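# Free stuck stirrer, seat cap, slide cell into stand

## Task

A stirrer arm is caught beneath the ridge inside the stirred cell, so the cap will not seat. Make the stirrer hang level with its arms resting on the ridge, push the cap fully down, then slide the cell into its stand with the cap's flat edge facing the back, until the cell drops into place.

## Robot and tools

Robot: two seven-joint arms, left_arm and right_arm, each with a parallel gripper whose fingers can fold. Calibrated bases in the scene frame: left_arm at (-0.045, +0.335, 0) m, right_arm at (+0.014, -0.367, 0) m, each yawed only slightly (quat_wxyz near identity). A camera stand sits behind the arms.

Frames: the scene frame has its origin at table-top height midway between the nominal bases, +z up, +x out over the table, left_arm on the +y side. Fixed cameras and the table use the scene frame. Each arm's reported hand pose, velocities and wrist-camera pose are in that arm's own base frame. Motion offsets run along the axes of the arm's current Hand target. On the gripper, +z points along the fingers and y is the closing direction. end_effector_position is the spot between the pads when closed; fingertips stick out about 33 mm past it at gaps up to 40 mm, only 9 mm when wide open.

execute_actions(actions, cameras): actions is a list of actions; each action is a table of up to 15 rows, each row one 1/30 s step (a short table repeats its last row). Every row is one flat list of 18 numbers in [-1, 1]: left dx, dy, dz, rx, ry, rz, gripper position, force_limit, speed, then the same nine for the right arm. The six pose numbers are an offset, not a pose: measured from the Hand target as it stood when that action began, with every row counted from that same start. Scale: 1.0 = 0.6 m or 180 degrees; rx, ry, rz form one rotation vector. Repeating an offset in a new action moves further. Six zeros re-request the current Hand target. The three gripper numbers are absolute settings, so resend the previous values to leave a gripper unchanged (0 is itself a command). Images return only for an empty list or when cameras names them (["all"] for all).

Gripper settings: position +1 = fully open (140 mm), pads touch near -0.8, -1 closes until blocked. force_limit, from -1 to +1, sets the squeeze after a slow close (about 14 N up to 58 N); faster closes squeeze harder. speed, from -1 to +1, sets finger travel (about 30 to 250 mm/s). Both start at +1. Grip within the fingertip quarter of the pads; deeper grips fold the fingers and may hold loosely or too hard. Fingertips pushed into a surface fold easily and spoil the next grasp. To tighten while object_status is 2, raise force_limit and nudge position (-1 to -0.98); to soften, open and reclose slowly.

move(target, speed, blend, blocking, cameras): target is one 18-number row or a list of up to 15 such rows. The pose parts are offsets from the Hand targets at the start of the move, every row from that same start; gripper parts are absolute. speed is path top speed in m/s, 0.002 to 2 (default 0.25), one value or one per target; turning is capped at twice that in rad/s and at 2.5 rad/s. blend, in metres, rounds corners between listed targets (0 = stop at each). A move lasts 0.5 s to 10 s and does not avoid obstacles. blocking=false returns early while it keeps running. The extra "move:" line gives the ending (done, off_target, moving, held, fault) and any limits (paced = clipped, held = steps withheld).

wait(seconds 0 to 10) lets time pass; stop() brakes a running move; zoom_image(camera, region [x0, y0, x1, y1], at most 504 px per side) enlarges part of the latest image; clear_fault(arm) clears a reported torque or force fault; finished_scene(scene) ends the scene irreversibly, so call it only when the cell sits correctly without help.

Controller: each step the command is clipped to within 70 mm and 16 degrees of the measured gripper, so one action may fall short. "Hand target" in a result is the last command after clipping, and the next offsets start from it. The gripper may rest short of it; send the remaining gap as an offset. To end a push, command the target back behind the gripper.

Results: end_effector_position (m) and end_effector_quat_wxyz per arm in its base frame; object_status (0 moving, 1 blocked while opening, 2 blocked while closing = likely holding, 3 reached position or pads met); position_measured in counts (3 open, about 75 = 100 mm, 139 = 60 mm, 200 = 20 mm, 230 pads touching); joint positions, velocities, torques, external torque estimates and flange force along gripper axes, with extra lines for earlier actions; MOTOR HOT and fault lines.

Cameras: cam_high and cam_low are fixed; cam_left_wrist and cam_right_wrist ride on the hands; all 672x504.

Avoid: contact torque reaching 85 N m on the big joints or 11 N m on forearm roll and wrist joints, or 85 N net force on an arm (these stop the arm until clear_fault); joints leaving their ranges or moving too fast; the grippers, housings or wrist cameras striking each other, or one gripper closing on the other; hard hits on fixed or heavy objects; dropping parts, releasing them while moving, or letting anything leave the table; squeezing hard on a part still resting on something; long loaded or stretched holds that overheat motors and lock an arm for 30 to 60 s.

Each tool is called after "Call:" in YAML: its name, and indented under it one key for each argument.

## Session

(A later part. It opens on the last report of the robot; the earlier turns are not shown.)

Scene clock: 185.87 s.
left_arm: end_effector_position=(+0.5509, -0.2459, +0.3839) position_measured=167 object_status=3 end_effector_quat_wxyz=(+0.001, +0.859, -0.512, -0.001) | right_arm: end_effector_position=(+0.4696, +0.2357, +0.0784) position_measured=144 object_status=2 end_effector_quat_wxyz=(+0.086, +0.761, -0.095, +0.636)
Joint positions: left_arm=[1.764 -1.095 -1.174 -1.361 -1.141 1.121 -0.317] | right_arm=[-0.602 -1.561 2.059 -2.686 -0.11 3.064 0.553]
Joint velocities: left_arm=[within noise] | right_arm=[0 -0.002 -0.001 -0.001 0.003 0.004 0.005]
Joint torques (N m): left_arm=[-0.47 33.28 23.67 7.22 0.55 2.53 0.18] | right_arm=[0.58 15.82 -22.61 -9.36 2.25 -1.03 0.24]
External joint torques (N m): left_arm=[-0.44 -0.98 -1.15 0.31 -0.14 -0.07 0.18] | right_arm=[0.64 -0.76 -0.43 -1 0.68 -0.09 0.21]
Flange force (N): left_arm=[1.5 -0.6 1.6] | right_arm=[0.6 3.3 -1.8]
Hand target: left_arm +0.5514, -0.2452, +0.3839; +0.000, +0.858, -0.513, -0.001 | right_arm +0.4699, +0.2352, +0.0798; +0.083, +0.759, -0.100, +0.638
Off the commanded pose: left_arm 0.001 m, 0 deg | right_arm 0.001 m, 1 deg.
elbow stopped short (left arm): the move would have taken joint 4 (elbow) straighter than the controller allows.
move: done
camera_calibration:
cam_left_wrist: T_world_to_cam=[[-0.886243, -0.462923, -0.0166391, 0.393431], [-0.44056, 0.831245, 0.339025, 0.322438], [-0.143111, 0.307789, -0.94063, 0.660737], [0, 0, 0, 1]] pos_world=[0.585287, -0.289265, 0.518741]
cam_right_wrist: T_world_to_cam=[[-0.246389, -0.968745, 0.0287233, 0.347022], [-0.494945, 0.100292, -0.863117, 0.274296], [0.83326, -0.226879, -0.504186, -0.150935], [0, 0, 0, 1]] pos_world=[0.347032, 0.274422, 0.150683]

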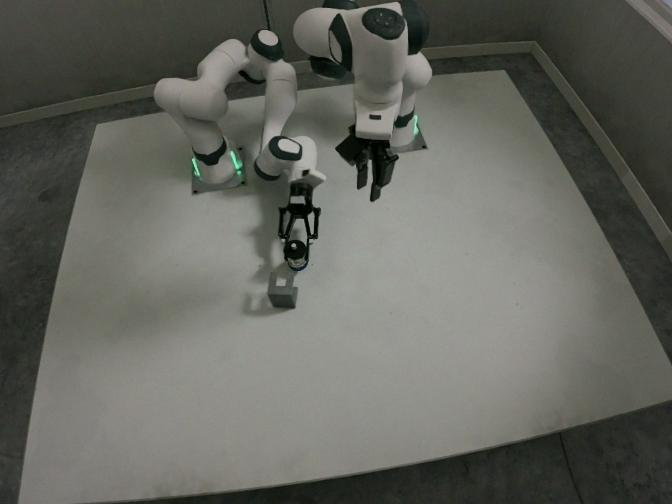

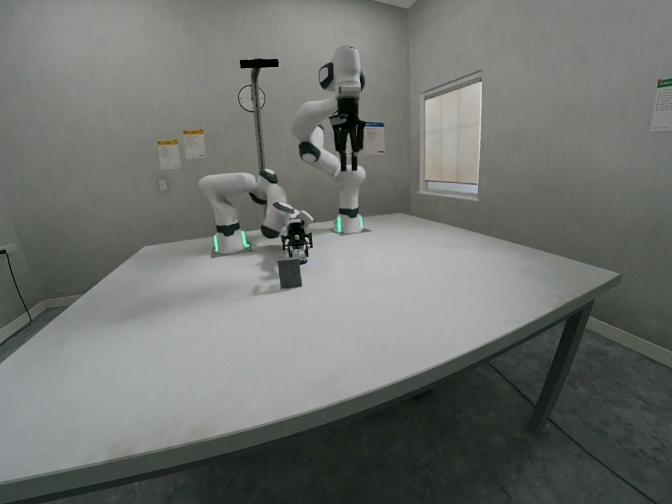

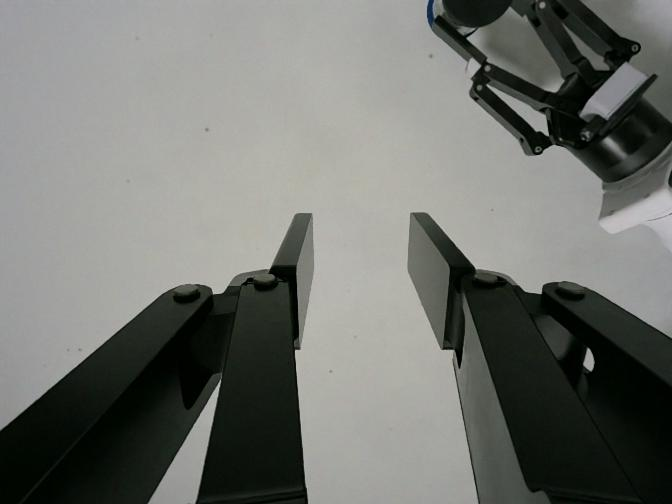

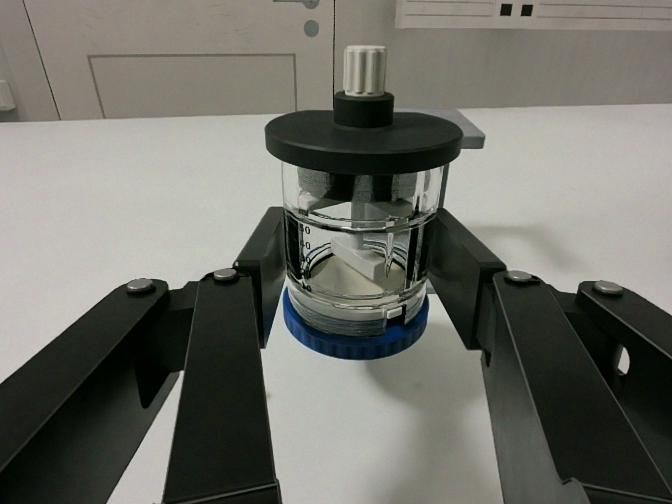

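Call:
move:
  target: [0,0,0,0,0,0,-0.3,0.1,-0.3,0,-0.13,0,0,0,0,-1,-1,-1]
  speed: 0.2
  cameras: ["cam_right_wrist"]

Call:
zoom_image:
  camera: "cam_right_wrist"
  region: [380, 60, 672, 360]

Scene clock: 187.43 s.
left_arm: end_effector_position=(+0.5509, -0.2459, +0.3839) position_measured=167 object_status=3 end_effector_quat_wxyz=(+0.001, +0.859, -0.512, -0.001) | right_arm: end_effector_position=(+0.4889, +0.3118, +0.0774) position_measured=144 object_status=2 end_effector_quat_wxyz=(+0.078, +0.760, -0.101, +0.637)
Joint positions: left_arm=[1.764 -1.095 -1.174 -1.361 -1.141 1.121 -0.317] | right_arm=[-0.7 -1.552 1.993 -2.469 -0.139 2.937 0.517]
Joint velocities: left_arm=[within noise] | right_arm=[-0.001 0.001 0 0 -0.001 -0.004 -0.005]
Joint torques (N m): left_arm=[-0.45 33.33 23.67 7.28 0.55 2.53 0.16] | right_arm=[-0.66 20.68 -27.59 -5.42 0.93 -1.38 -0.24]
External joint torques (N m): left_arm=[-0.4 -0.92 -1.15 0.34 -0.13 -0.07 0.16] | right_arm=[-0.66 0.11 -1.54 0.02 -0.46 -0.6 -0.26]
Flange force (N): left_arm=[1.7 -0.8 1.3] | right_arm=[3.2 -3.3 0.5]
Hand target: left_arm +0.5514, -0.2452, +0.3839; +0.000, +0.858, -0.513, -0.001 | right_arm +0.4899, +0.3106, +0.0799; +0.083, +0.759, -0.100, +0.638
Off the commanded pose: left_arm 0.001 m, 0 deg | right_arm 0.003 m, 1 deg.
move: done
camera_calibration:
cam_right_wrist: T_world_to_cam=[[-0.245148, -0.969449, 0.00848126, 0.42676], [-0.492415, 0.116974, -0.862464, 0.268802], [0.835122, -0.215608, -0.506047, -0.154541], [0, 0, 0, 1]] pos_world=[0.366043, 0.348959, 0.150008]
Images, in order (width x height): cam_right_wrist 672x504.

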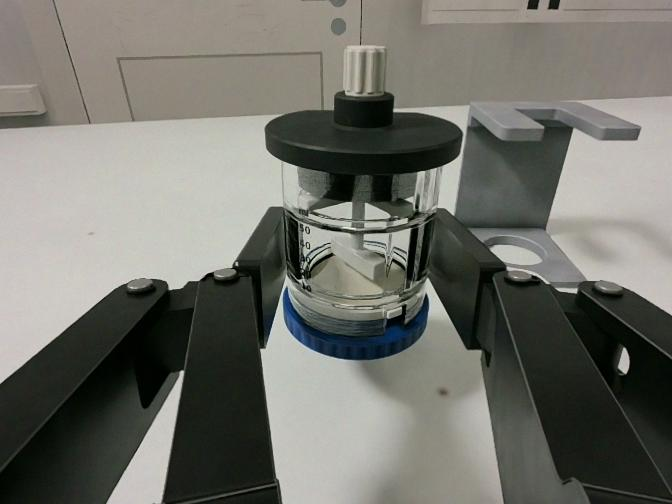

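Scaled by 1.680 from the camera's 672x504 image, which has a finer 960x720 frame.

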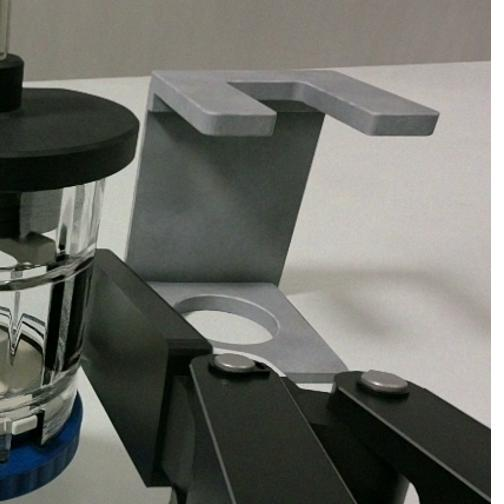

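Call:
move:
  target: [0.33,0,0,0,0,0,-0.3,0.1,-0.3,0.005,0.193,0.0285,0,0,0,-1,-1,-1]
  speed: 0.18
  cameras: ["all"]

Call:
zoom_image:
  camera: "cam_left_wrist"
  region: [300, 0, 580, 210]

Scene clock: 191.70 s.
left_arm: end_effector_position=(+0.6431, -0.4192, +0.3815) position_measured=167 object_status=3 end_effector_quat_wxyz=(+0.003, +0.854, -0.514, +0.084) | right_arm: end_effector_position=(+0.4764, +0.1950, +0.0778) position_measured=144 object_status=2 end_effector_quat_wxyz=(+0.086, +0.761, -0.096, +0.636)
Joint positions: left_arm=[2.219 -1.065 -1.496 -0.504 -1.411 1.263 -0.853] | right_arm=[-0.618 -1.602 2.1 -2.766 -0.083 3.18 0.577]
Joint velocities: left_arm=[0 0 0 0 0 -0.001 -0.006] | right_arm=[within noise]
Joint torques (N m): left_arm=[0.31 51.39 11.72 2.93 0.5 3.17 -0.23] | right_arm=[0.59 13.72 -20.85 -11.13 2.51 -1.14 0.29]
External joint torques (N m): left_arm=[0.43 0.7 -1.42 0.88 -0.09 0.15 -0.23] | right_arm=[0.58 -1.37 -0.34 -0.93 0.75 -0.17 0.26]
Flange force (N): left_arm=[0.0 0.0 0.0] | right_arm=[-0.6 3.1 -0.5]
Hand target: left_arm +0.6453, -0.4195, +0.3836; +0.000, +0.858, -0.513, -0.001 | right_arm +0.4770, +0.1942, +0.0797; +0.083, +0.759, -0.100, +0.638
Off the commanded pose: left_arm 0.003 m, 10 deg | right_arm 0.002 m, 1 deg.
elbow stopped short (left arm): the move would have taken joint 4 (elbow) straighter than the controller allows.
move: off_target (left_arm)
camera_calibration:
cam_left_wrist: T_world_to_cam=[[-0.881578, -0.460511, -0.103685, 0.426046], [-0.472039, 0.859681, 0.195264, 0.594966], [-0.000785101, 0.221084, -0.975255, 0.610318], [0, 0, 0, 1]] pos_world=[0.656919, -0.450214, 0.523214]
cam_right_wrist: T_world_to_cam=[[-0.246144, -0.968857, 0.027012, 0.309313], [-0.495994, 0.101969, -0.862318, 0.281242], [0.832708, -0.225652, -0.505646, -0.166085], [0, 0, 0, 1]] pos_world=[0.35393, 0.233525, 0.150184]

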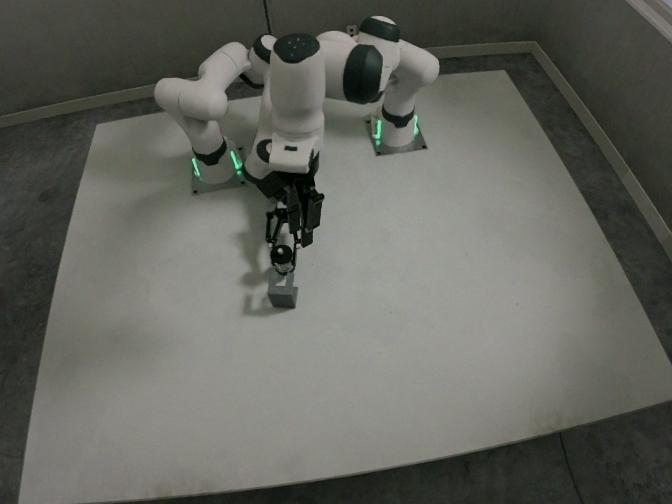

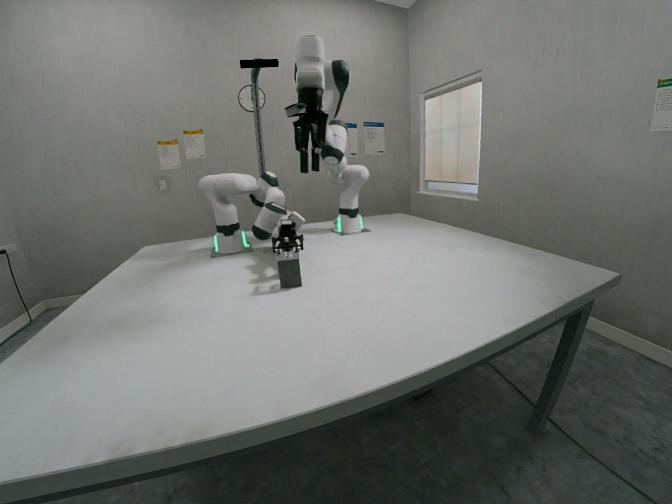

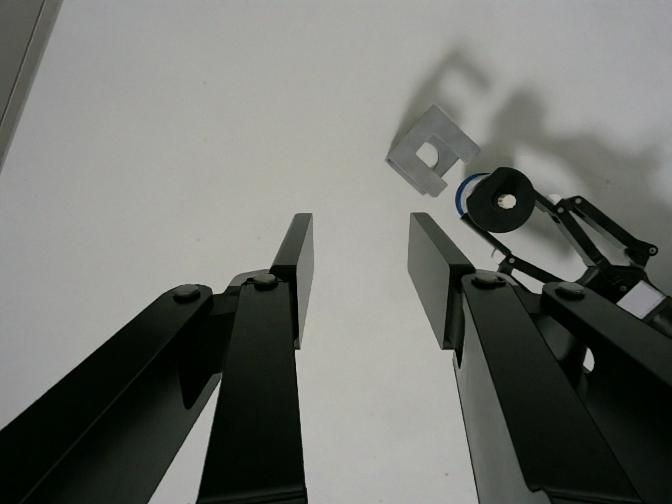

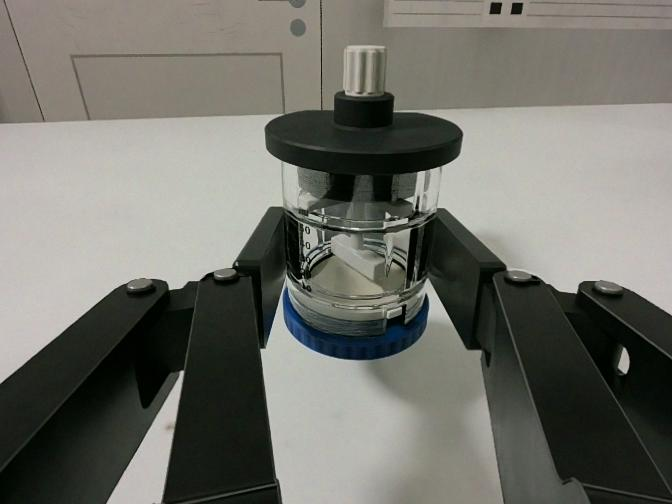

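Scaled by 1.800 from the camera's 672x504 image, which has a finer 960x720 frame.

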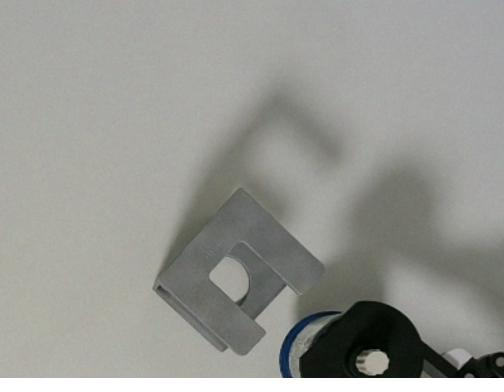

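Call:
move:
  target:
    - [0,0,0,0,0,0,-0.3,0.1,-0.3,-0.0386,-0.01,0.0068,0,0,0,-1,-1,-1]
    - [0,0,0,0,0,0,-0.3,0.1,-0.3,-0.0328,-0.01,0.0396,0,0,0,-1,-1,-1]
  speed: 0.08
  cameras: ["cam_left_wrist","cam_right_wrist"]

Call:
zoom_image:
  camera: "cam_left_wrist"
  region: [360, 60, 560, 210]

Call:
zoom_image:
  camera: "cam_right_wrist"
  region: [240, 40, 500, 240]

Scene clock: 196.53 s.
left_arm: end_effector_position=(+0.6429, -0.4198, +0.3815) position_measured=167 object_status=3 end_effector_quat_wxyz=(+0.004, +0.854, -0.513, +0.085) | right_arm: end_effector_position=(+0.4964, +0.1950, +0.0538) position_measured=144 object_status=2 end_effector_quat_wxyz=(+0.085, +0.761, -0.096, +0.636)
Joint positions: left_arm=[2.22 -1.065 -1.499 -0.504 -1.411 1.263 -0.856] | right_arm=[-0.692 -1.673 2.137 -2.691 -0.056 3.205 0.599]
Joint velocities: left_arm=[within noise] | right_arm=[0 0 0.002 -0.001 -0.001 0.003 0]
Joint torques (N m): left_arm=[0.34 51.39 11.73 2.92 0.81 3.15 -0.23] | right_arm=[-0.72 13.99 -22.4 -11.45 2.1 -1.23 0.15]
External joint torques (N m): left_arm=[0.27 0.52 -1.46 0.92 0.21 0.12 -0.22] | right_arm=[-0.74 -1.36 -1.27 -0.14 0.34 -0.22 0.12]
Flange force (N): left_arm=[0.0 0.0 0.0] | right_arm=[1.1 -1.6 5.0]
Hand target: left_arm +0.6453, -0.4195, +0.3836; +0.000, +0.858, -0.513, -0.001 | right_arm +0.4978, +0.1949, +0.0562; +0.083, +0.759, -0.100, +0.638
Off the commanded pose: left_arm 0.003 m, 10 deg | right_arm 0.003 m, 1 deg.
elbow stopped short (left arm): the move would have taken joint 4 (elbow) straighter than the controller allows.
move: off_target (left_arm)
camera_calibration:
cam_left_wrist: T_world_to_cam=[[-0.880953, -0.462268, -0.101149, 0.42353], [-0.473198, 0.859451, 0.193463, 0.596762], [-0.00249956, 0.218295, -0.97588, 0.610657], [0, 0, 0, 1]] pos_world=[0.657023, -0.450407, 0.523316]
cam_right_wrist: T_world_to_cam=[[-0.246673, -0.968754, 0.0258353, 0.315213], [-0.495567, 0.103187, -0.862419, 0.270029], [0.832806, -0.225539, -0.505536, -0.194952], [0, 0, 0, 1]] pos_world=[0.373929, 0.233531, 0.126179]
Images, in order (width x height): cam_left_wrist 672x504, cam_right_wrist 672x504.

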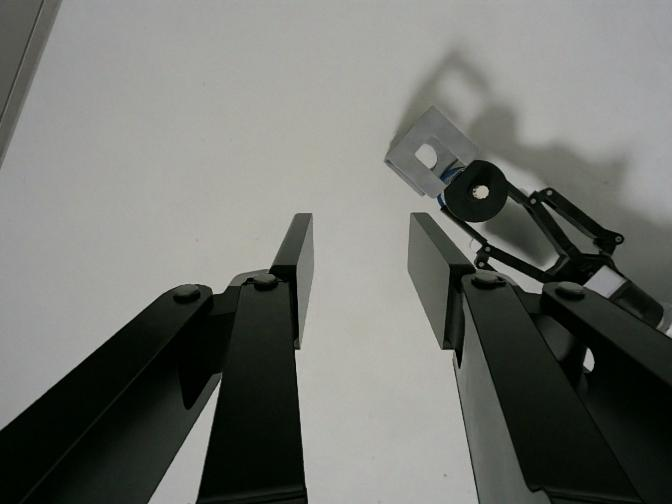

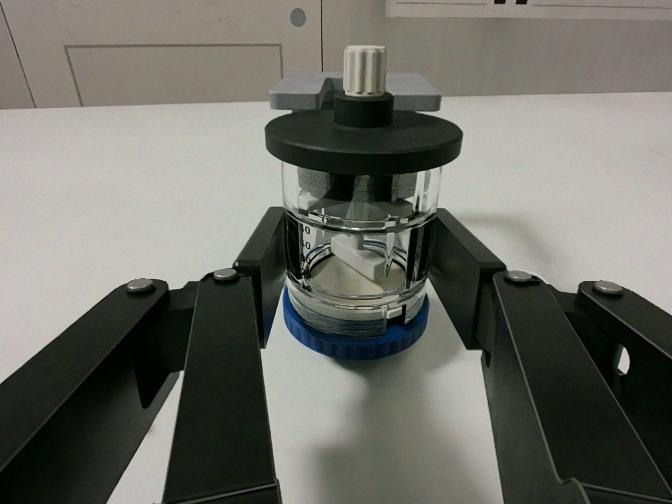

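Scaled by 2.520 from the camera's 672x504 image, which has a finer 960x720 frame.

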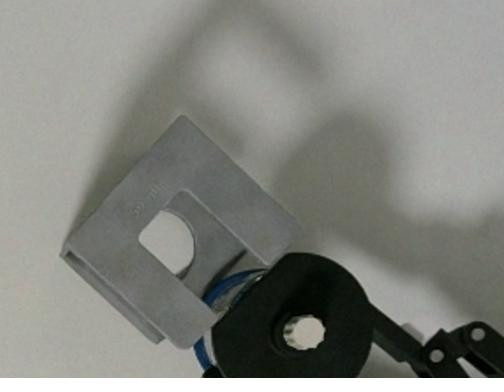

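Scaled by 1.938 from the camera's 672x504 image, which has a finer 960x720 frame.

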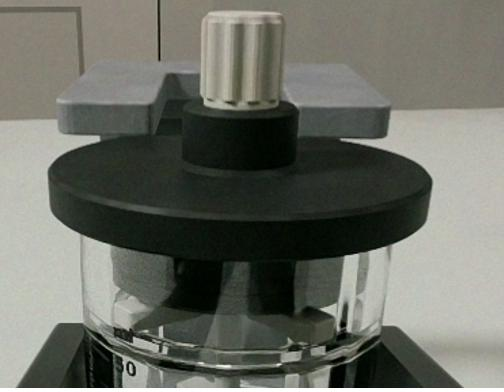

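Call:
move:
  target:
    - [0,0,0,0,0,0,-0.3,0.1,-0.3,0.0025,-0.005,-0.0004,0,0,0,-1,-1,-1]
    - [0,0,0,0,0,0,-0.3,0.1,-0.3,0.0098,-0.005,0.0406,0,0,0,-1,-1,-1]
  speed: 0.04
  cameras: ["cam_left_wrist","cam_right_wrist"]

Call:
zoom_image:
  camera: "cam_left_wrist"
  region: [360, 60, 560, 210]

Call:
zoom_image:
  camera: "cam_right_wrist"
  region: [240, 40, 500, 240]

Scene clock: 199.27 s.
left_arm: end_effector_position=(+0.6429, -0.4198, +0.3815) position_measured=167 object_status=3 end_effector_quat_wxyz=(+0.004, +0.854, -0.513, +0.085) | right_arm: end_effector_position=(+0.5215, +0.1919, +0.0556) position_measured=144 object_status=2 end_effector_quat_wxyz=(+0.080, +0.760, -0.102, +0.637)
Joint positions: left_arm=[2.22 -1.065 -1.499 -0.504 -1.411 1.263 -0.856] | right_arm=[-0.774 -1.716 2.111 -2.653 -0.057 3.259 0.599]
Joint velocities: left_arm=[within noise] | right_arm=[0 0.001 0.001 0 -0.001 0.004 0]
Joint torques (N m): left_arm=[0.28 51.45 11.73 2.96 0.79 3.16 -0.2] | right_arm=[-0.65 14.12 -23.55 -11.5 1.72 -1.21 -0.29]
External joint torques (N m): left_arm=[0.34 0.61 -1.43 0.88 0.21 0.13 -0.2] | right_arm=[-0.6 -1.39 -1.56 -0.17 -0.18 -0.23 -0.31]
Flange force (N): left_arm=[0.0 0.0 0.0] | right_arm=[2.7 -2.1 4.6]
Hand target: left_arm +0.6453, -0.4195, +0.3836; +0.000, +0.858, -0.513, -0.001 | right_arm +0.5228, +0.1914, +0.0578; +0.083, +0.759, -0.100, +0.638
Off the commanded pose: left_arm 0.003 m, 10 deg | right_arm 0.003 m, 0 deg.
elbow stopped short (left arm): the move would have taken joint 4 (elbow) straighter than the controller allows.
move: off_target (left_arm)
camera_calibration:
cam_left_wrist: T_world_to_cam=[[-0.880953, -0.462268, -0.101149, 0.42353], [-0.473198, 0.859451, 0.193463, 0.596762], [-0.00249956, 0.218295, -0.97588, 0.610657], [0, 0, 0, 1]] pos_world=[0.657023, -0.450407, 0.523316]
cam_right_wrist: T_world_to_cam=[[-0.249061, -0.968435, 0.0100688, 0.320474], [-0.491916, 0.117541, -0.862672, 0.279714], [0.834258, -0.219811, -0.505664, -0.217461], [0, 0, 0, 1]] pos_world=[0.398832, 0.22968, 0.128112]
Images, in order (width x height): cam_left_wrist 672x504, cam_right_wrist 672x504.

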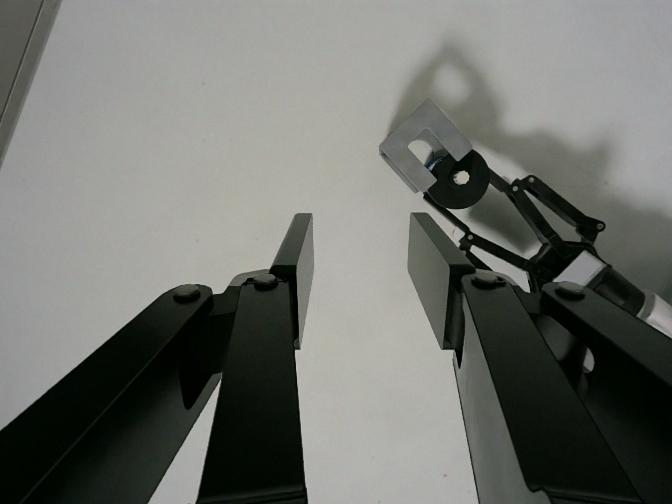

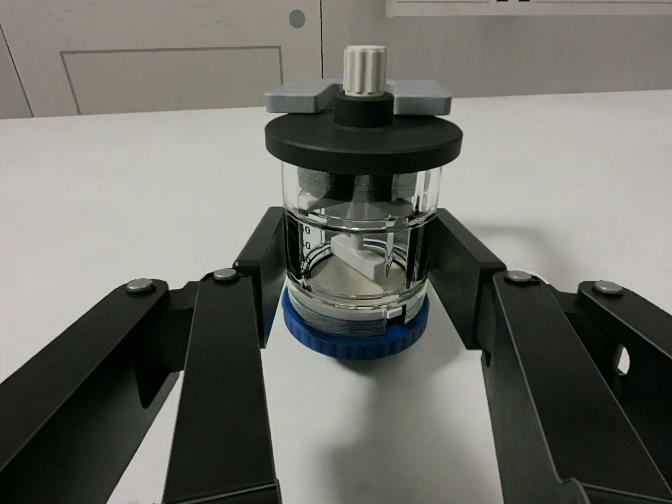

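Scaled by 2.520 from the camera's 672x504 image, which has a finer 960x720 frame.

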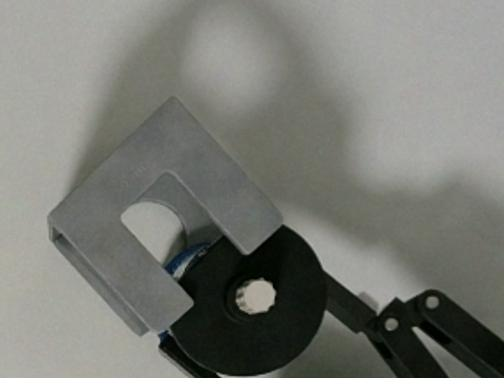

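Scaled by 1.938 from the camera's 672x504 image, which has a finer 960x720 frame.

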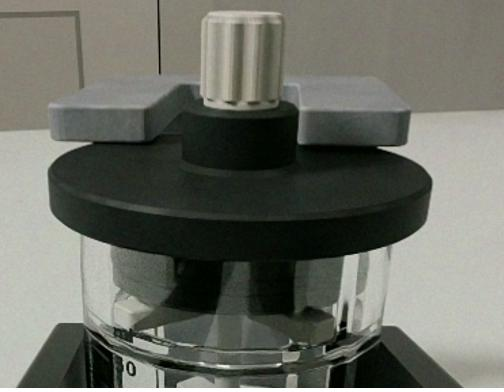

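Call:
move:
  target:
    - [0,0,0,0,0,0,-0.3,0.1,-0.3,-0.0044,0,-0.0246,0,0,0,-1,-1,-1]
    - [0,0,0,0,0,0,-0.3,0.1,-0.3,0.0026,0,-0.0258,0,0,0,-1,-1,-1]
    - [0,0,0,0,0,0,-0.3,0.1,-0.3,0.007,0,-0.0012,0,0,0,-1,-1,-1]
  speed: 0.04
  cameras: ["cam_left_wrist","cam_right_wrist"]

Call:
zoom_image:
  camera: "cam_left_wrist"
  region: [360, 60, 560, 210]

Call:
zoom_image:
  camera: "cam_right_wrist"
  region: [240, 40, 500, 240]

Scene clock: 203.67 s.
left_arm: end_effector_position=(+0.6429, -0.4198, +0.3815) position_measured=167 object_status=3 end_effector_quat_wxyz=(+0.004, +0.854, -0.513, +0.085) | right_arm: end_effector_position=(+0.5215, +0.1918, +0.0596) position_measured=144 object_status=2 end_effector_quat_wxyz=(+0.080, +0.760, -0.102, +0.637)
Joint positions: left_arm=[2.22 -1.065 -1.499 -0.504 -1.411 1.263 -0.856] | right_arm=[-0.774 -1.71 2.101 -2.66 -0.065 3.263 0.596]
Joint velocities: left_arm=[within noise] | right_arm=[0.001 -0.002 0 -0.001 -0.001 0.005 -0.001]
Joint torques (N m): left_arm=[0.26 51.44 11.71 2.92 0.82 3.17 -0.22] | right_arm=[-0.58 14.18 -23.79 -11.3 1.77 -1.25 -0.3]
External joint torques (N m): left_arm=[0.19 0.7 -1.44 0.92 0.22 0.15 -0.22] | right_arm=[-0.56 -1.35 -1.76 -0.2 -0.14 -0.28 -0.33]
Flange force (N): left_arm=[0.0 0.0 0.0] | right_arm=[3.2 -2.4 4.3]
Hand target: left_arm +0.6453, -0.4195, +0.3836; +0.000, +0.858, -0.513, -0.001 | right_arm +0.5228, +0.1913, +0.0621; +0.083, +0.759, -0.100, +0.638
Off the commanded pose: left_arm 0.003 m, 10 deg | right_arm 0.003 m, 0 deg.
elbow stopped short (left arm): the move would have taken joint 4 (elbow) straighter than the controller allows.
move: off_target (left_arm)
camera_calibration:
cam_left_wrist: T_world_to_cam=[[-0.880953, -0.462268, -0.101149, 0.42353], [-0.473198, 0.859451, 0.193463, 0.596762], [-0.00249956, 0.218295, -0.97588, 0.610657], [0, 0, 0, 1]] pos_world=[0.657023, -0.450407, 0.523316]
cam_right_wrist: T_world_to_cam=[[-0.249098, -0.968423, 0.0102913, 0.320318], [-0.492176, 0.117432, -0.862539, 0.283375], [0.834094, -0.219922, -0.505887, -0.215287], [0, 0, 0, 1]] pos_world=[0.398831, 0.22958, 0.132214]
Images, in order (width x height): cam_left_wrist 672x504, cam_right_wrist 672x504.

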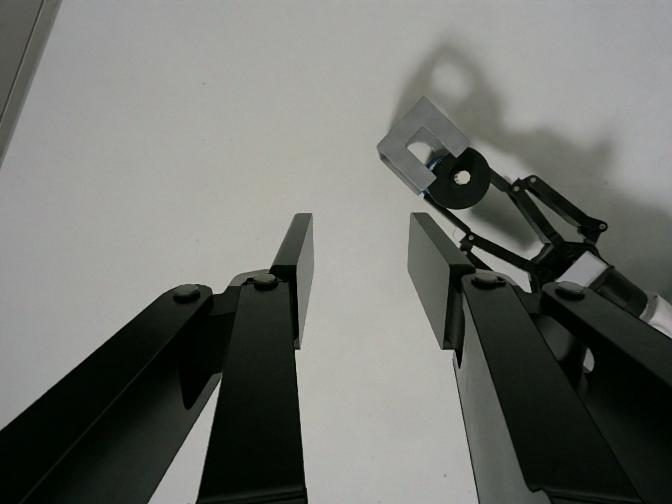

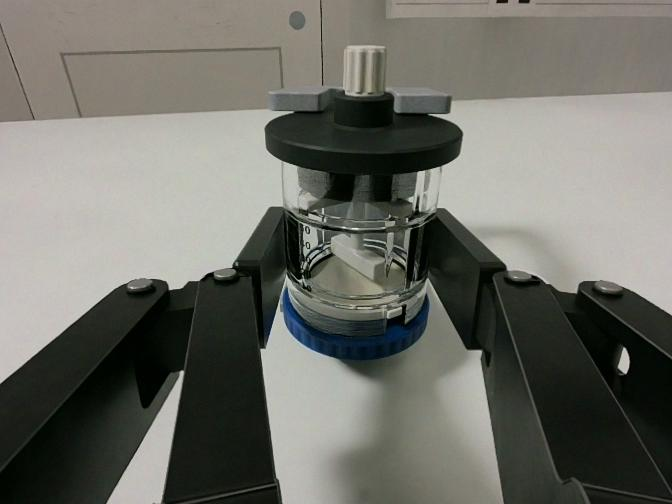

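Scaled by 2.520 from the camera's 672x504 image, which has a finer 960x720 frame.

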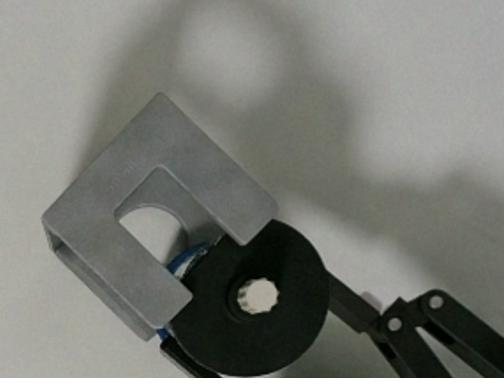

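Scaled by 1.938 from the camera's 672x504 image, which has a finer 960x720 frame.

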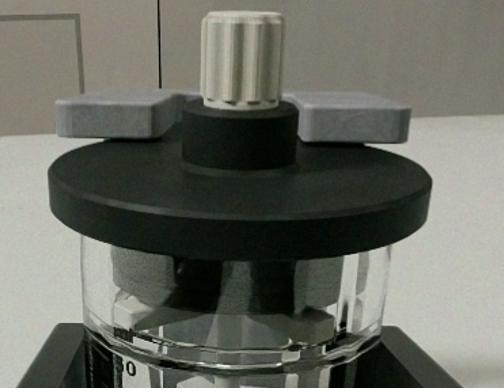

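Call:
zoom_image:
  camera: "cam_right_wrist"
  region: [380, 80, 480, 155]

Call:
zoom_image:
  camera: "cam_left_wrist"
  region: [410, 120, 500, 190]

Scaled by 5.040 from the camera's 672x504 image, which has a finer 960x720 frame.

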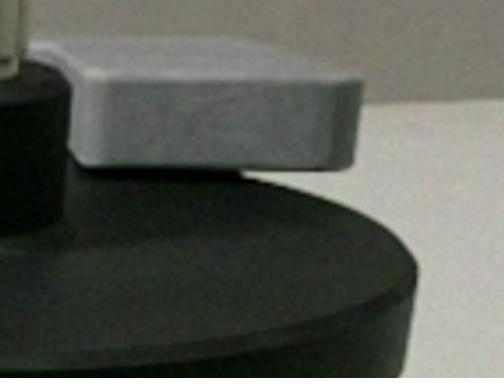

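Scaled by 5.600 from the camera's 672x504 image, which has a finer 960x720 frame.

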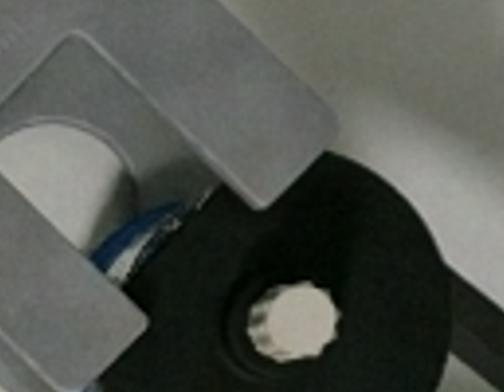

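Call:
move:
  target:
    - [0,0,0,0,0,0,-0.3,0.1,-0.3,-0.0144,0,-0.05,0,0,0,-1,-1,-1]
    - [0,0,0,0,0,0,-0.3,0.1,-0.3,-0.0144,-0.1,-0.05,0,0,0,-1,-1,-1]
  speed: 0.1
  cameras: ["cam_left_wrist","cam_right_wrist"]

Call:
zoom_image:
  camera: "cam_right_wrist"
  region: [440, 60, 660, 320]

Call:
zoom_image:
  camera: "cam_left_wrist"
  region: [360, 60, 560, 210]

Scene clock: 208.13 s.
left_arm: end_effector_position=(+0.6429, -0.4198, +0.3815) position_measured=167 object_status=3 end_effector_quat_wxyz=(+0.004, +0.854, -0.513, +0.085) | right_arm: end_effector_position=(+0.5071, +0.2591, +0.0561) position_measured=144 object_status=2 end_effector_quat_wxyz=(+0.078, +0.761, -0.101, +0.636)
Joint positions: left_arm=[2.22 -1.065 -1.499 -0.504 -1.411 1.263 -0.856] | right_arm=[-0.737 -1.637 2.058 -2.542 -0.099 3.082 0.567]
Joint velocities: left_arm=[within noise] | right_arm=[0 -0.001 0 -0.001 -0.004 -0.004 -0.003]
Joint torques (N m): left_arm=[0.28 51.38 11.75 2.96 0.81 3.15 -0.19] | right_arm=[-0.64 18.23 -26.04 -8.8 1.28 -1.52 -0.28]
External joint torques (N m): left_arm=[0.28 0.58 -1.41 0.91 0.21 0.13 -0.19] | right_arm=[-0.6 -0.03 -1.8 -0.24 -0.34 -0.62 -0.31]
Flange force (N): left_arm=[0.0 0.0 0.0] | right_arm=[4.0 -3.3 0.6]
Hand target: left_arm +0.6453, -0.4195, +0.3836; +0.000, +0.858, -0.513, -0.001 | right_arm +0.5082, +0.2573, +0.0589; +0.083, +0.759, -0.100, +0.638
Off the commanded pose: left_arm 0.003 m, 10 deg | right_arm 0.003 m, 1 deg.
elbow stopped short (left arm): the move would have taken joint 4 (elbow) straighter than the controller allows.
move: off_target (left_arm)
camera_calibration:
cam_left_wrist: T_world_to_cam=[[-0.880953, -0.462268, -0.101149, 0.42353], [-0.473198, 0.859451, 0.193463, 0.596762], [-0.00249956, 0.218295, -0.97588, 0.610657], [0, 0, 0, 1]] pos_world=[0.657023, -0.450407, 0.523316]
cam_right_wrist: T_world_to_cam=[[-0.244129, -0.969704, 0.00869438, 0.379792], [-0.493308, 0.116464, -0.862023, 0.26616], [0.834894, -0.214733, -0.506795, -0.192032], [0, 0, 0, 1]] pos_world=[0.384343, 0.296052, 0.128813]
Images, in order (width x height): cam_left_wrist 672x504, cam_right_wrist 672x504.

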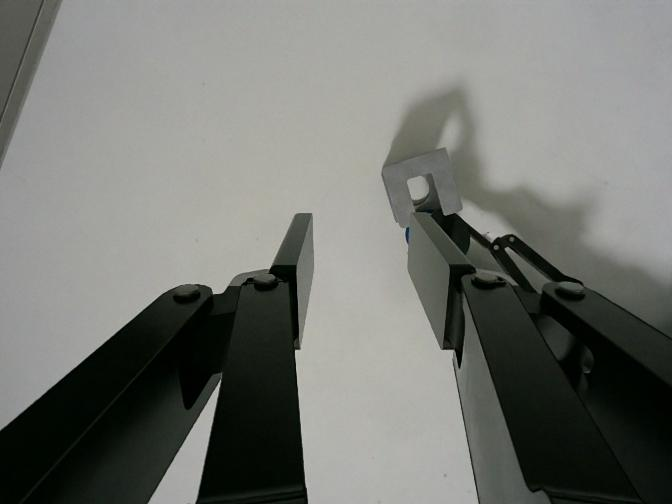

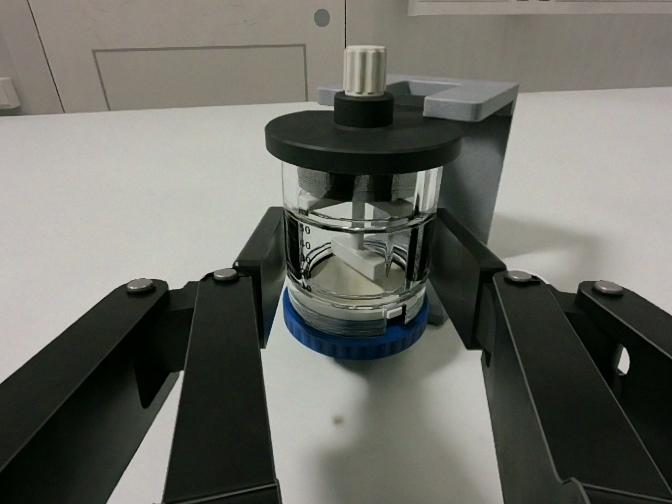

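Scaled by 1.938 from the camera's 672x504 image, which has a finer 960x720 frame.

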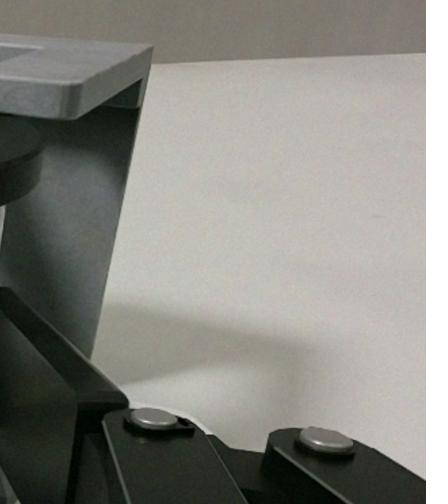

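Scaled by 2.520 from the camera's 672x504 image, which has a finer 960x720 frame.

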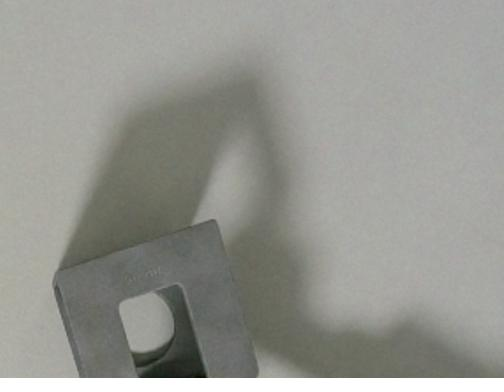

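Call:
move:
  target:
    - [0,0,0,0,0,0,-0.3,0.1,-0.3,-0.0082,0,0.0015,0,0,0,-1,-1,-1]
    - [0,0,0,0,0,0,-0.3,0.1,-0.3,-0.0169,0,-0.0477,0,0,0,-1,-1,-1]
  speed: 0.06
  cameras: ["cam_left_wrist","cam_right_wrist"]

Scene clock: 210.73 s.
left_arm: end_effector_position=(+0.6429, -0.4198, +0.3815) position_measured=167 object_status=3 end_effector_quat_wxyz=(+0.004, +0.854, -0.513, +0.085) | right_arm: end_effector_position=(+0.4791, +0.2671, +0.0520) position_measured=144 object_status=2 end_effector_quat_wxyz=(+0.084, +0.761, -0.094, +0.636)
Joint positions: left_arm=[2.22 -1.065 -1.499 -0.504 -1.411 1.263 -0.856] | right_arm=[-0.657 -1.599 2.08 -2.56 -0.099 3.01 0.566]
Joint velocities: left_arm=[within noise] | right_arm=[0.001 -0.001 -0.001 0 -0.002 -0.004 0]
Joint torques (N m): left_arm=[0.32 51.42 11.79 2.93 0.81 3.16 -0.17] | right_arm=[0.48 18.27 -24.22 -9.29 2.07 -1.47 0.24]
External joint torques (N m): left_arm=[0.16 0.66 -1.37 0.98 0.2 0.14 -0.16] | right_arm=[0.59 0.01 -0.43 -0.92 0.63 -0.51 0.21]
Flange force (N): left_arm=[0.0 0.0 0.0] | right_arm=[1.0 2.3 -3.8]
Hand target: left_arm +0.6453, -0.4195, +0.3836; +0.000, +0.858, -0.513, -0.001 | right_arm +0.4793, +0.2650, +0.0538; +0.083, +0.759, -0.100, +0.638
Off the commanded pose: left_arm 0.003 m, 10 deg | right_arm 0.003 m, 1 deg.
elbow stopped short (left arm): the move would have taken joint 4 (elbow) straighter than the controller allows.
move: off_target (left_arm)
camera_calibration:
cam_left_wrist: T_world_to_cam=[[-0.880953, -0.462268, -0.101149, 0.42353], [-0.473198, 0.859451, 0.193463, 0.596762], [-0.00249956, 0.218295, -0.97588, 0.610657], [0, 0, 0, 1]] pos_world=[0.657023, -0.450407, 0.523316]
cam_right_wrist: T_world_to_cam=[[-0.241158, -0.970123, 0.0265411, 0.378516], [-0.496122, 0.0997317, -0.862506, 0.253652], [0.83409, -0.221168, -0.50535, -0.166913], [0, 0, 0, 1]] pos_world=[0.356345, 0.304994, 0.124381]
Images, in order (width x height): cam_left_wrist 672x504, cam_right_wrist 672x504.

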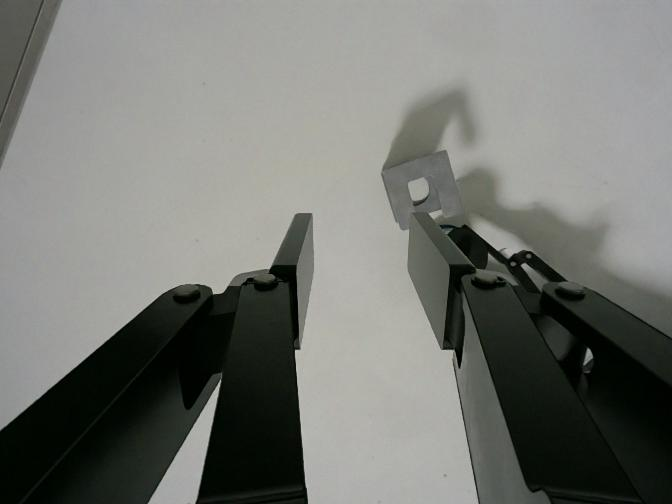

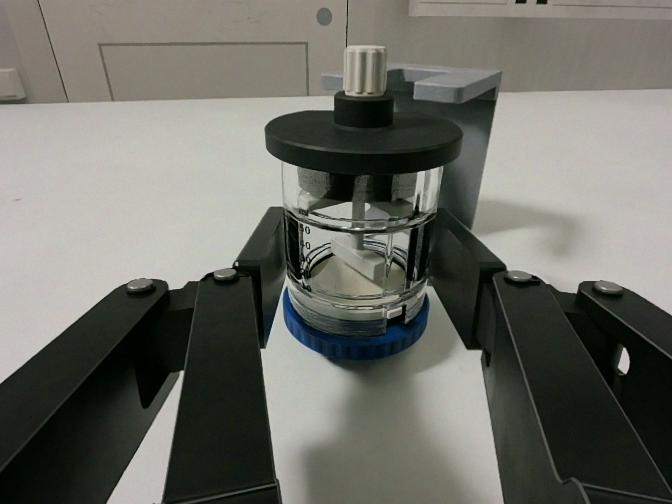

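Call:
move:
  target:
    - [-0.1,0,0,0,0,0,-0.3,0.1,-0.3,0,-0.11,0,0,0,0,-1,-1,-1]
  speed: 0.15
  cameras: ["cam_left_wrist","cam_right_wrist"]

Call:
zoom_image:
  camera: "cam_right_wrist"
  region: [440, 50, 660, 310]

Call:
zoom_image:
  camera: "cam_left_wrist"
  region: [340, 60, 540, 210]

Scene clock: 212.53 s.
left_arm: end_effector_position=(+0.6172, -0.3674, +0.3826) position_measured=167 object_status=3 end_effector_quat_wxyz=(+0.001, +0.860, -0.511, +0.020) | right_arm: end_effector_position=(+0.4951, +0.3299, +0.0513) position_measured=144 object_status=2 end_effector_quat_wxyz=(+0.078, +0.761, -0.101, +0.637)
Joint positions: left_arm=[2.254 -1.036 -1.502 -0.503 -1.36 1.114 -0.813] | right_arm=[-0.746 -1.591 2.026 -2.373 -0.122 2.897 0.536]
Joint velocities: left_arm=[0.001 0.001 -0.001 -0.002 0.001 -0.003 0.007] | right_arm=[within noise]
Joint torques (N m): left_arm=[-0.32 50.24 11.46 2.85 1.01 2.4 0.19] | right_arm=[-0.64 22.2 -28.24 -5.83 0.76 -1.38 -0.27]
External joint torques (N m): left_arm=[-0.44 0.61 -1.41 0.61 0.33 -0.34 0.19] | right_arm=[-0.61 0.15 -1.54 0.05 -0.49 -0.55 -0.3]
Flange force (N): left_arm=[0.0 0.0 0.0] | right_arm=[2.9 -3.4 0.6]
Hand target: left_arm +0.6168, -0.3667, +0.3837; +0.000, +0.858, -0.513, -0.001 | right_arm +0.4962, +0.3288, +0.0540; +0.083, +0.759, -0.100, +0.638
Off the commanded pose: left_arm 0.001 m, 2 deg | right_arm 0.003 m, 1 deg.
elbow stopped short (left arm): the move would have taken joint 4 (elbow) straighter than the controller allows.
move: done
camera_calibration:
cam_left_wrist: T_world_to_cam=[[-0.883912, -0.465968, -0.0396718, 0.402092], [-0.454787, 0.836732, 0.305037, 0.476933], [-0.108943, 0.287668, -0.951514, 0.682117], [0, 0, 0, 1]] pos_world=[0.646628, -0.407926, 0.519513]
cam_right_wrist: T_world_to_cam=[[-0.245545, -0.969344, 0.00888665, 0.446134], [-0.492597, 0.116874, -0.862374, 0.247371], [0.834899, -0.216129, -0.506194, -0.168812], [0, 0, 0, 1]] pos_world=[0.372341, 0.367061, 0.12391]
Images, in order (width x height): cam_left_wrist 672x504, cam_right_wrist 672x504.

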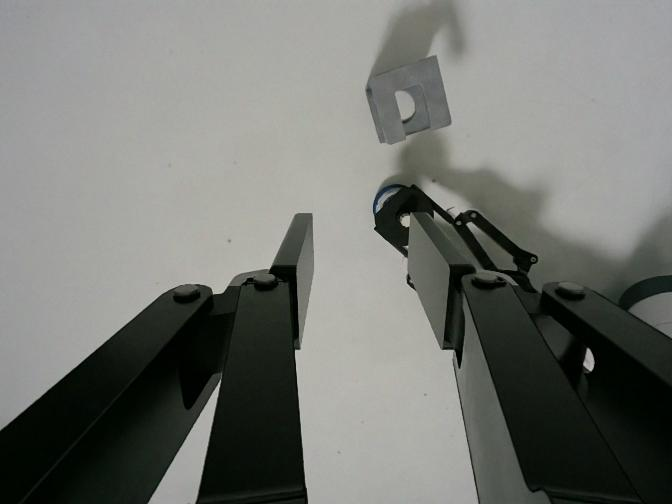

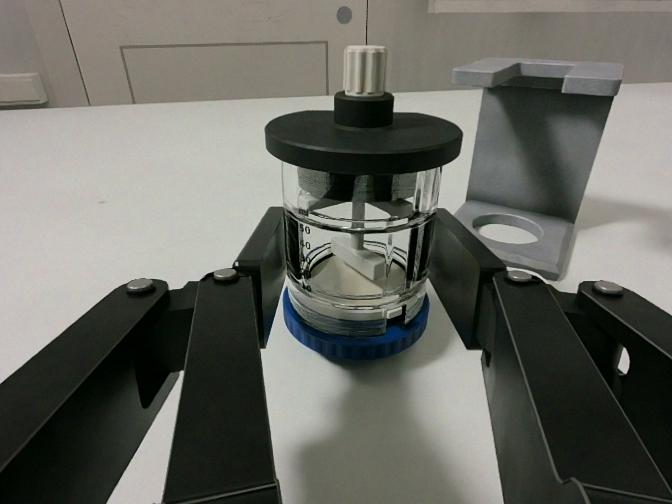

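Scaled by 1.938 from the camera's 672x504 image, which has a finer 960x720 frame.

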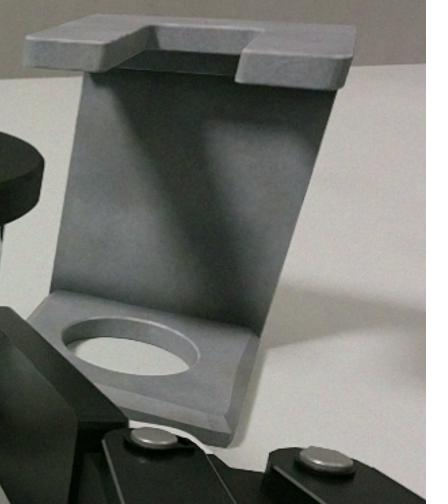

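Scaled by 2.520 from the camera's 672x504 image, which has a finer 960x720 frame.

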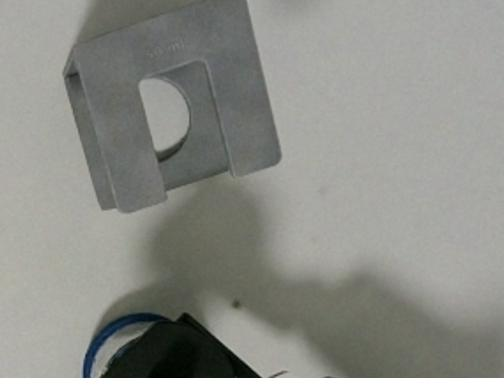

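Call:
move:
  target:
    - [0,0,0,0,0,0,-0.3,0.1,-0.3,0.0075,0.0725,0.0183,-0.159,0,0.028,-1,-1,-1]
  speed: 0.15
  cameras: ["cam_left_wrist","cam_right_wrist"]

Call:
zoom_image:
  camera: "cam_right_wrist"
  region: [240, 30, 500, 230]

Call:
zoom_image:
  camera: "cam_left_wrist"
  region: [340, 40, 580, 220]

Scene clock: 219.53 s.
left_arm: end_effector_position=(+0.6158, -0.3667, +0.3821) position_measured=167 object_status=3 end_effector_quat_wxyz=(+0.001, +0.859, -0.512, +0.018) | right_arm: end_effector_position=(+0.4963, +0.2850, +0.0550) position_measured=144 object_status=2 end_effector_quat_wxyz=(+0.236, +0.711, -0.288, +0.597)
Joint positions: left_arm=[2.254 -1.03 -1.523 -0.503 -1.339 1.114 -0.812] | right_arm=[-1.03 -1.444 2.046 -1.981 -0.091 2.24 0.488]
Joint velocities: left_arm=[within noise] | right_arm=[-0.002 0.001 0 -0.002 -0.001 -0.004 0]
Joint torques (N m): left_arm=[-0.29 50.25 11.62 3.32 0.94 2.63 0.13] | right_arm=[-0.66 31.89 -29.19 1.09 -0.93 -1.25 -0.24]
External joint torques (N m): left_arm=[-0.44 0.68 -1.22 0.64 0.26 -0.09 0.13] | right_arm=[-0.78 0.62 -0.74 0.11 -0.44 -0.54 -0.27]
Flange force (N): left_arm=[0.0 0.0 0.0] | right_arm=[1.4 -2.8 -0.7]
Hand target: left_arm +0.6168, -0.3667, +0.3837; +0.000, +0.858, -0.513, -0.001 | right_arm +0.4962, +0.2838, +0.0564; +0.240, +0.710, -0.287, +0.596
Off the commanded pose: left_arm 0.002 m, 2 deg | right_arm 0.002 m, 0 deg.
elbow stopped short (left arm): the move would have taken joint 4 (elbow) straighter than the controller allows.
move: done
camera_calibration:
cam_left_wrist: T_world_to_cam=[[-0.88525, -0.463694, -0.0363368, 0.401517], [-0.451255, 0.837315, 0.308662, 0.472488], [-0.112699, 0.28964, -0.950477, 0.683924], [0, 0, 0, 1]] pos_world=[0.645734, -0.407532, 0.518805]
cam_right_wrist: T_world_to_cam=[[-0.68486, -0.728581, 0.0116715, 0.552093], [-0.374945, 0.338621, -0.86299, 0.13482], [0.624806, -0.595404, -0.505086, 0.0346687], [0, 0, 0, 1]] pos_world=[0.406996, 0.377234, 0.127415]
Images, in order (width x height): cam_left_wrist 672x504, cam_right_wrist 672x504.

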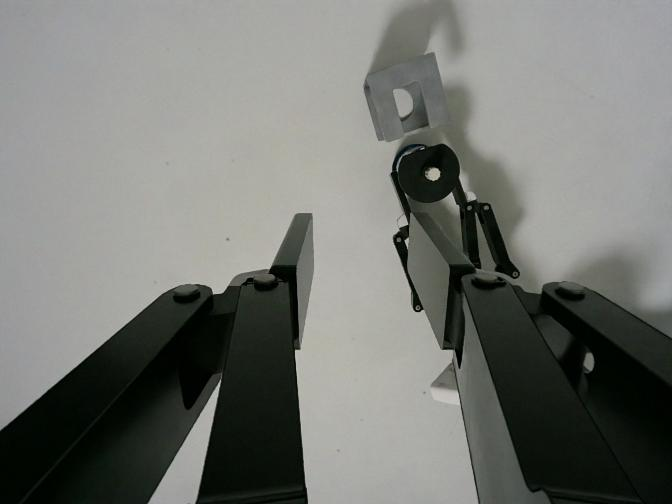

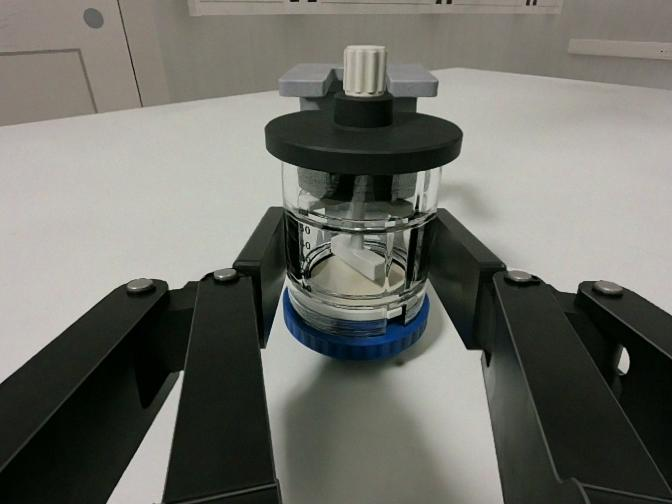

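Scaled by 1.938 from the camera's 672x504 image, which has a finer 960x720 frame.

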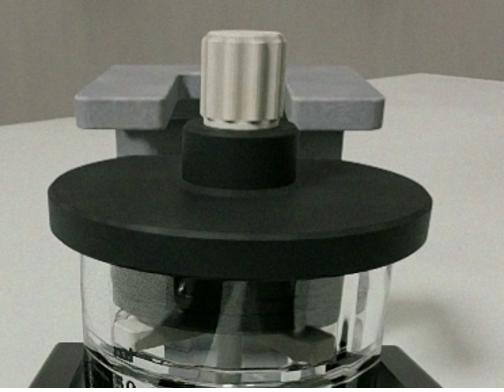

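Scaled by 2.100 from the camera's 672x504 image, which has a finer 960x720 frame.

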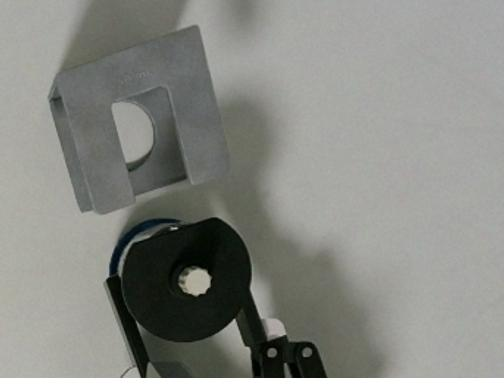

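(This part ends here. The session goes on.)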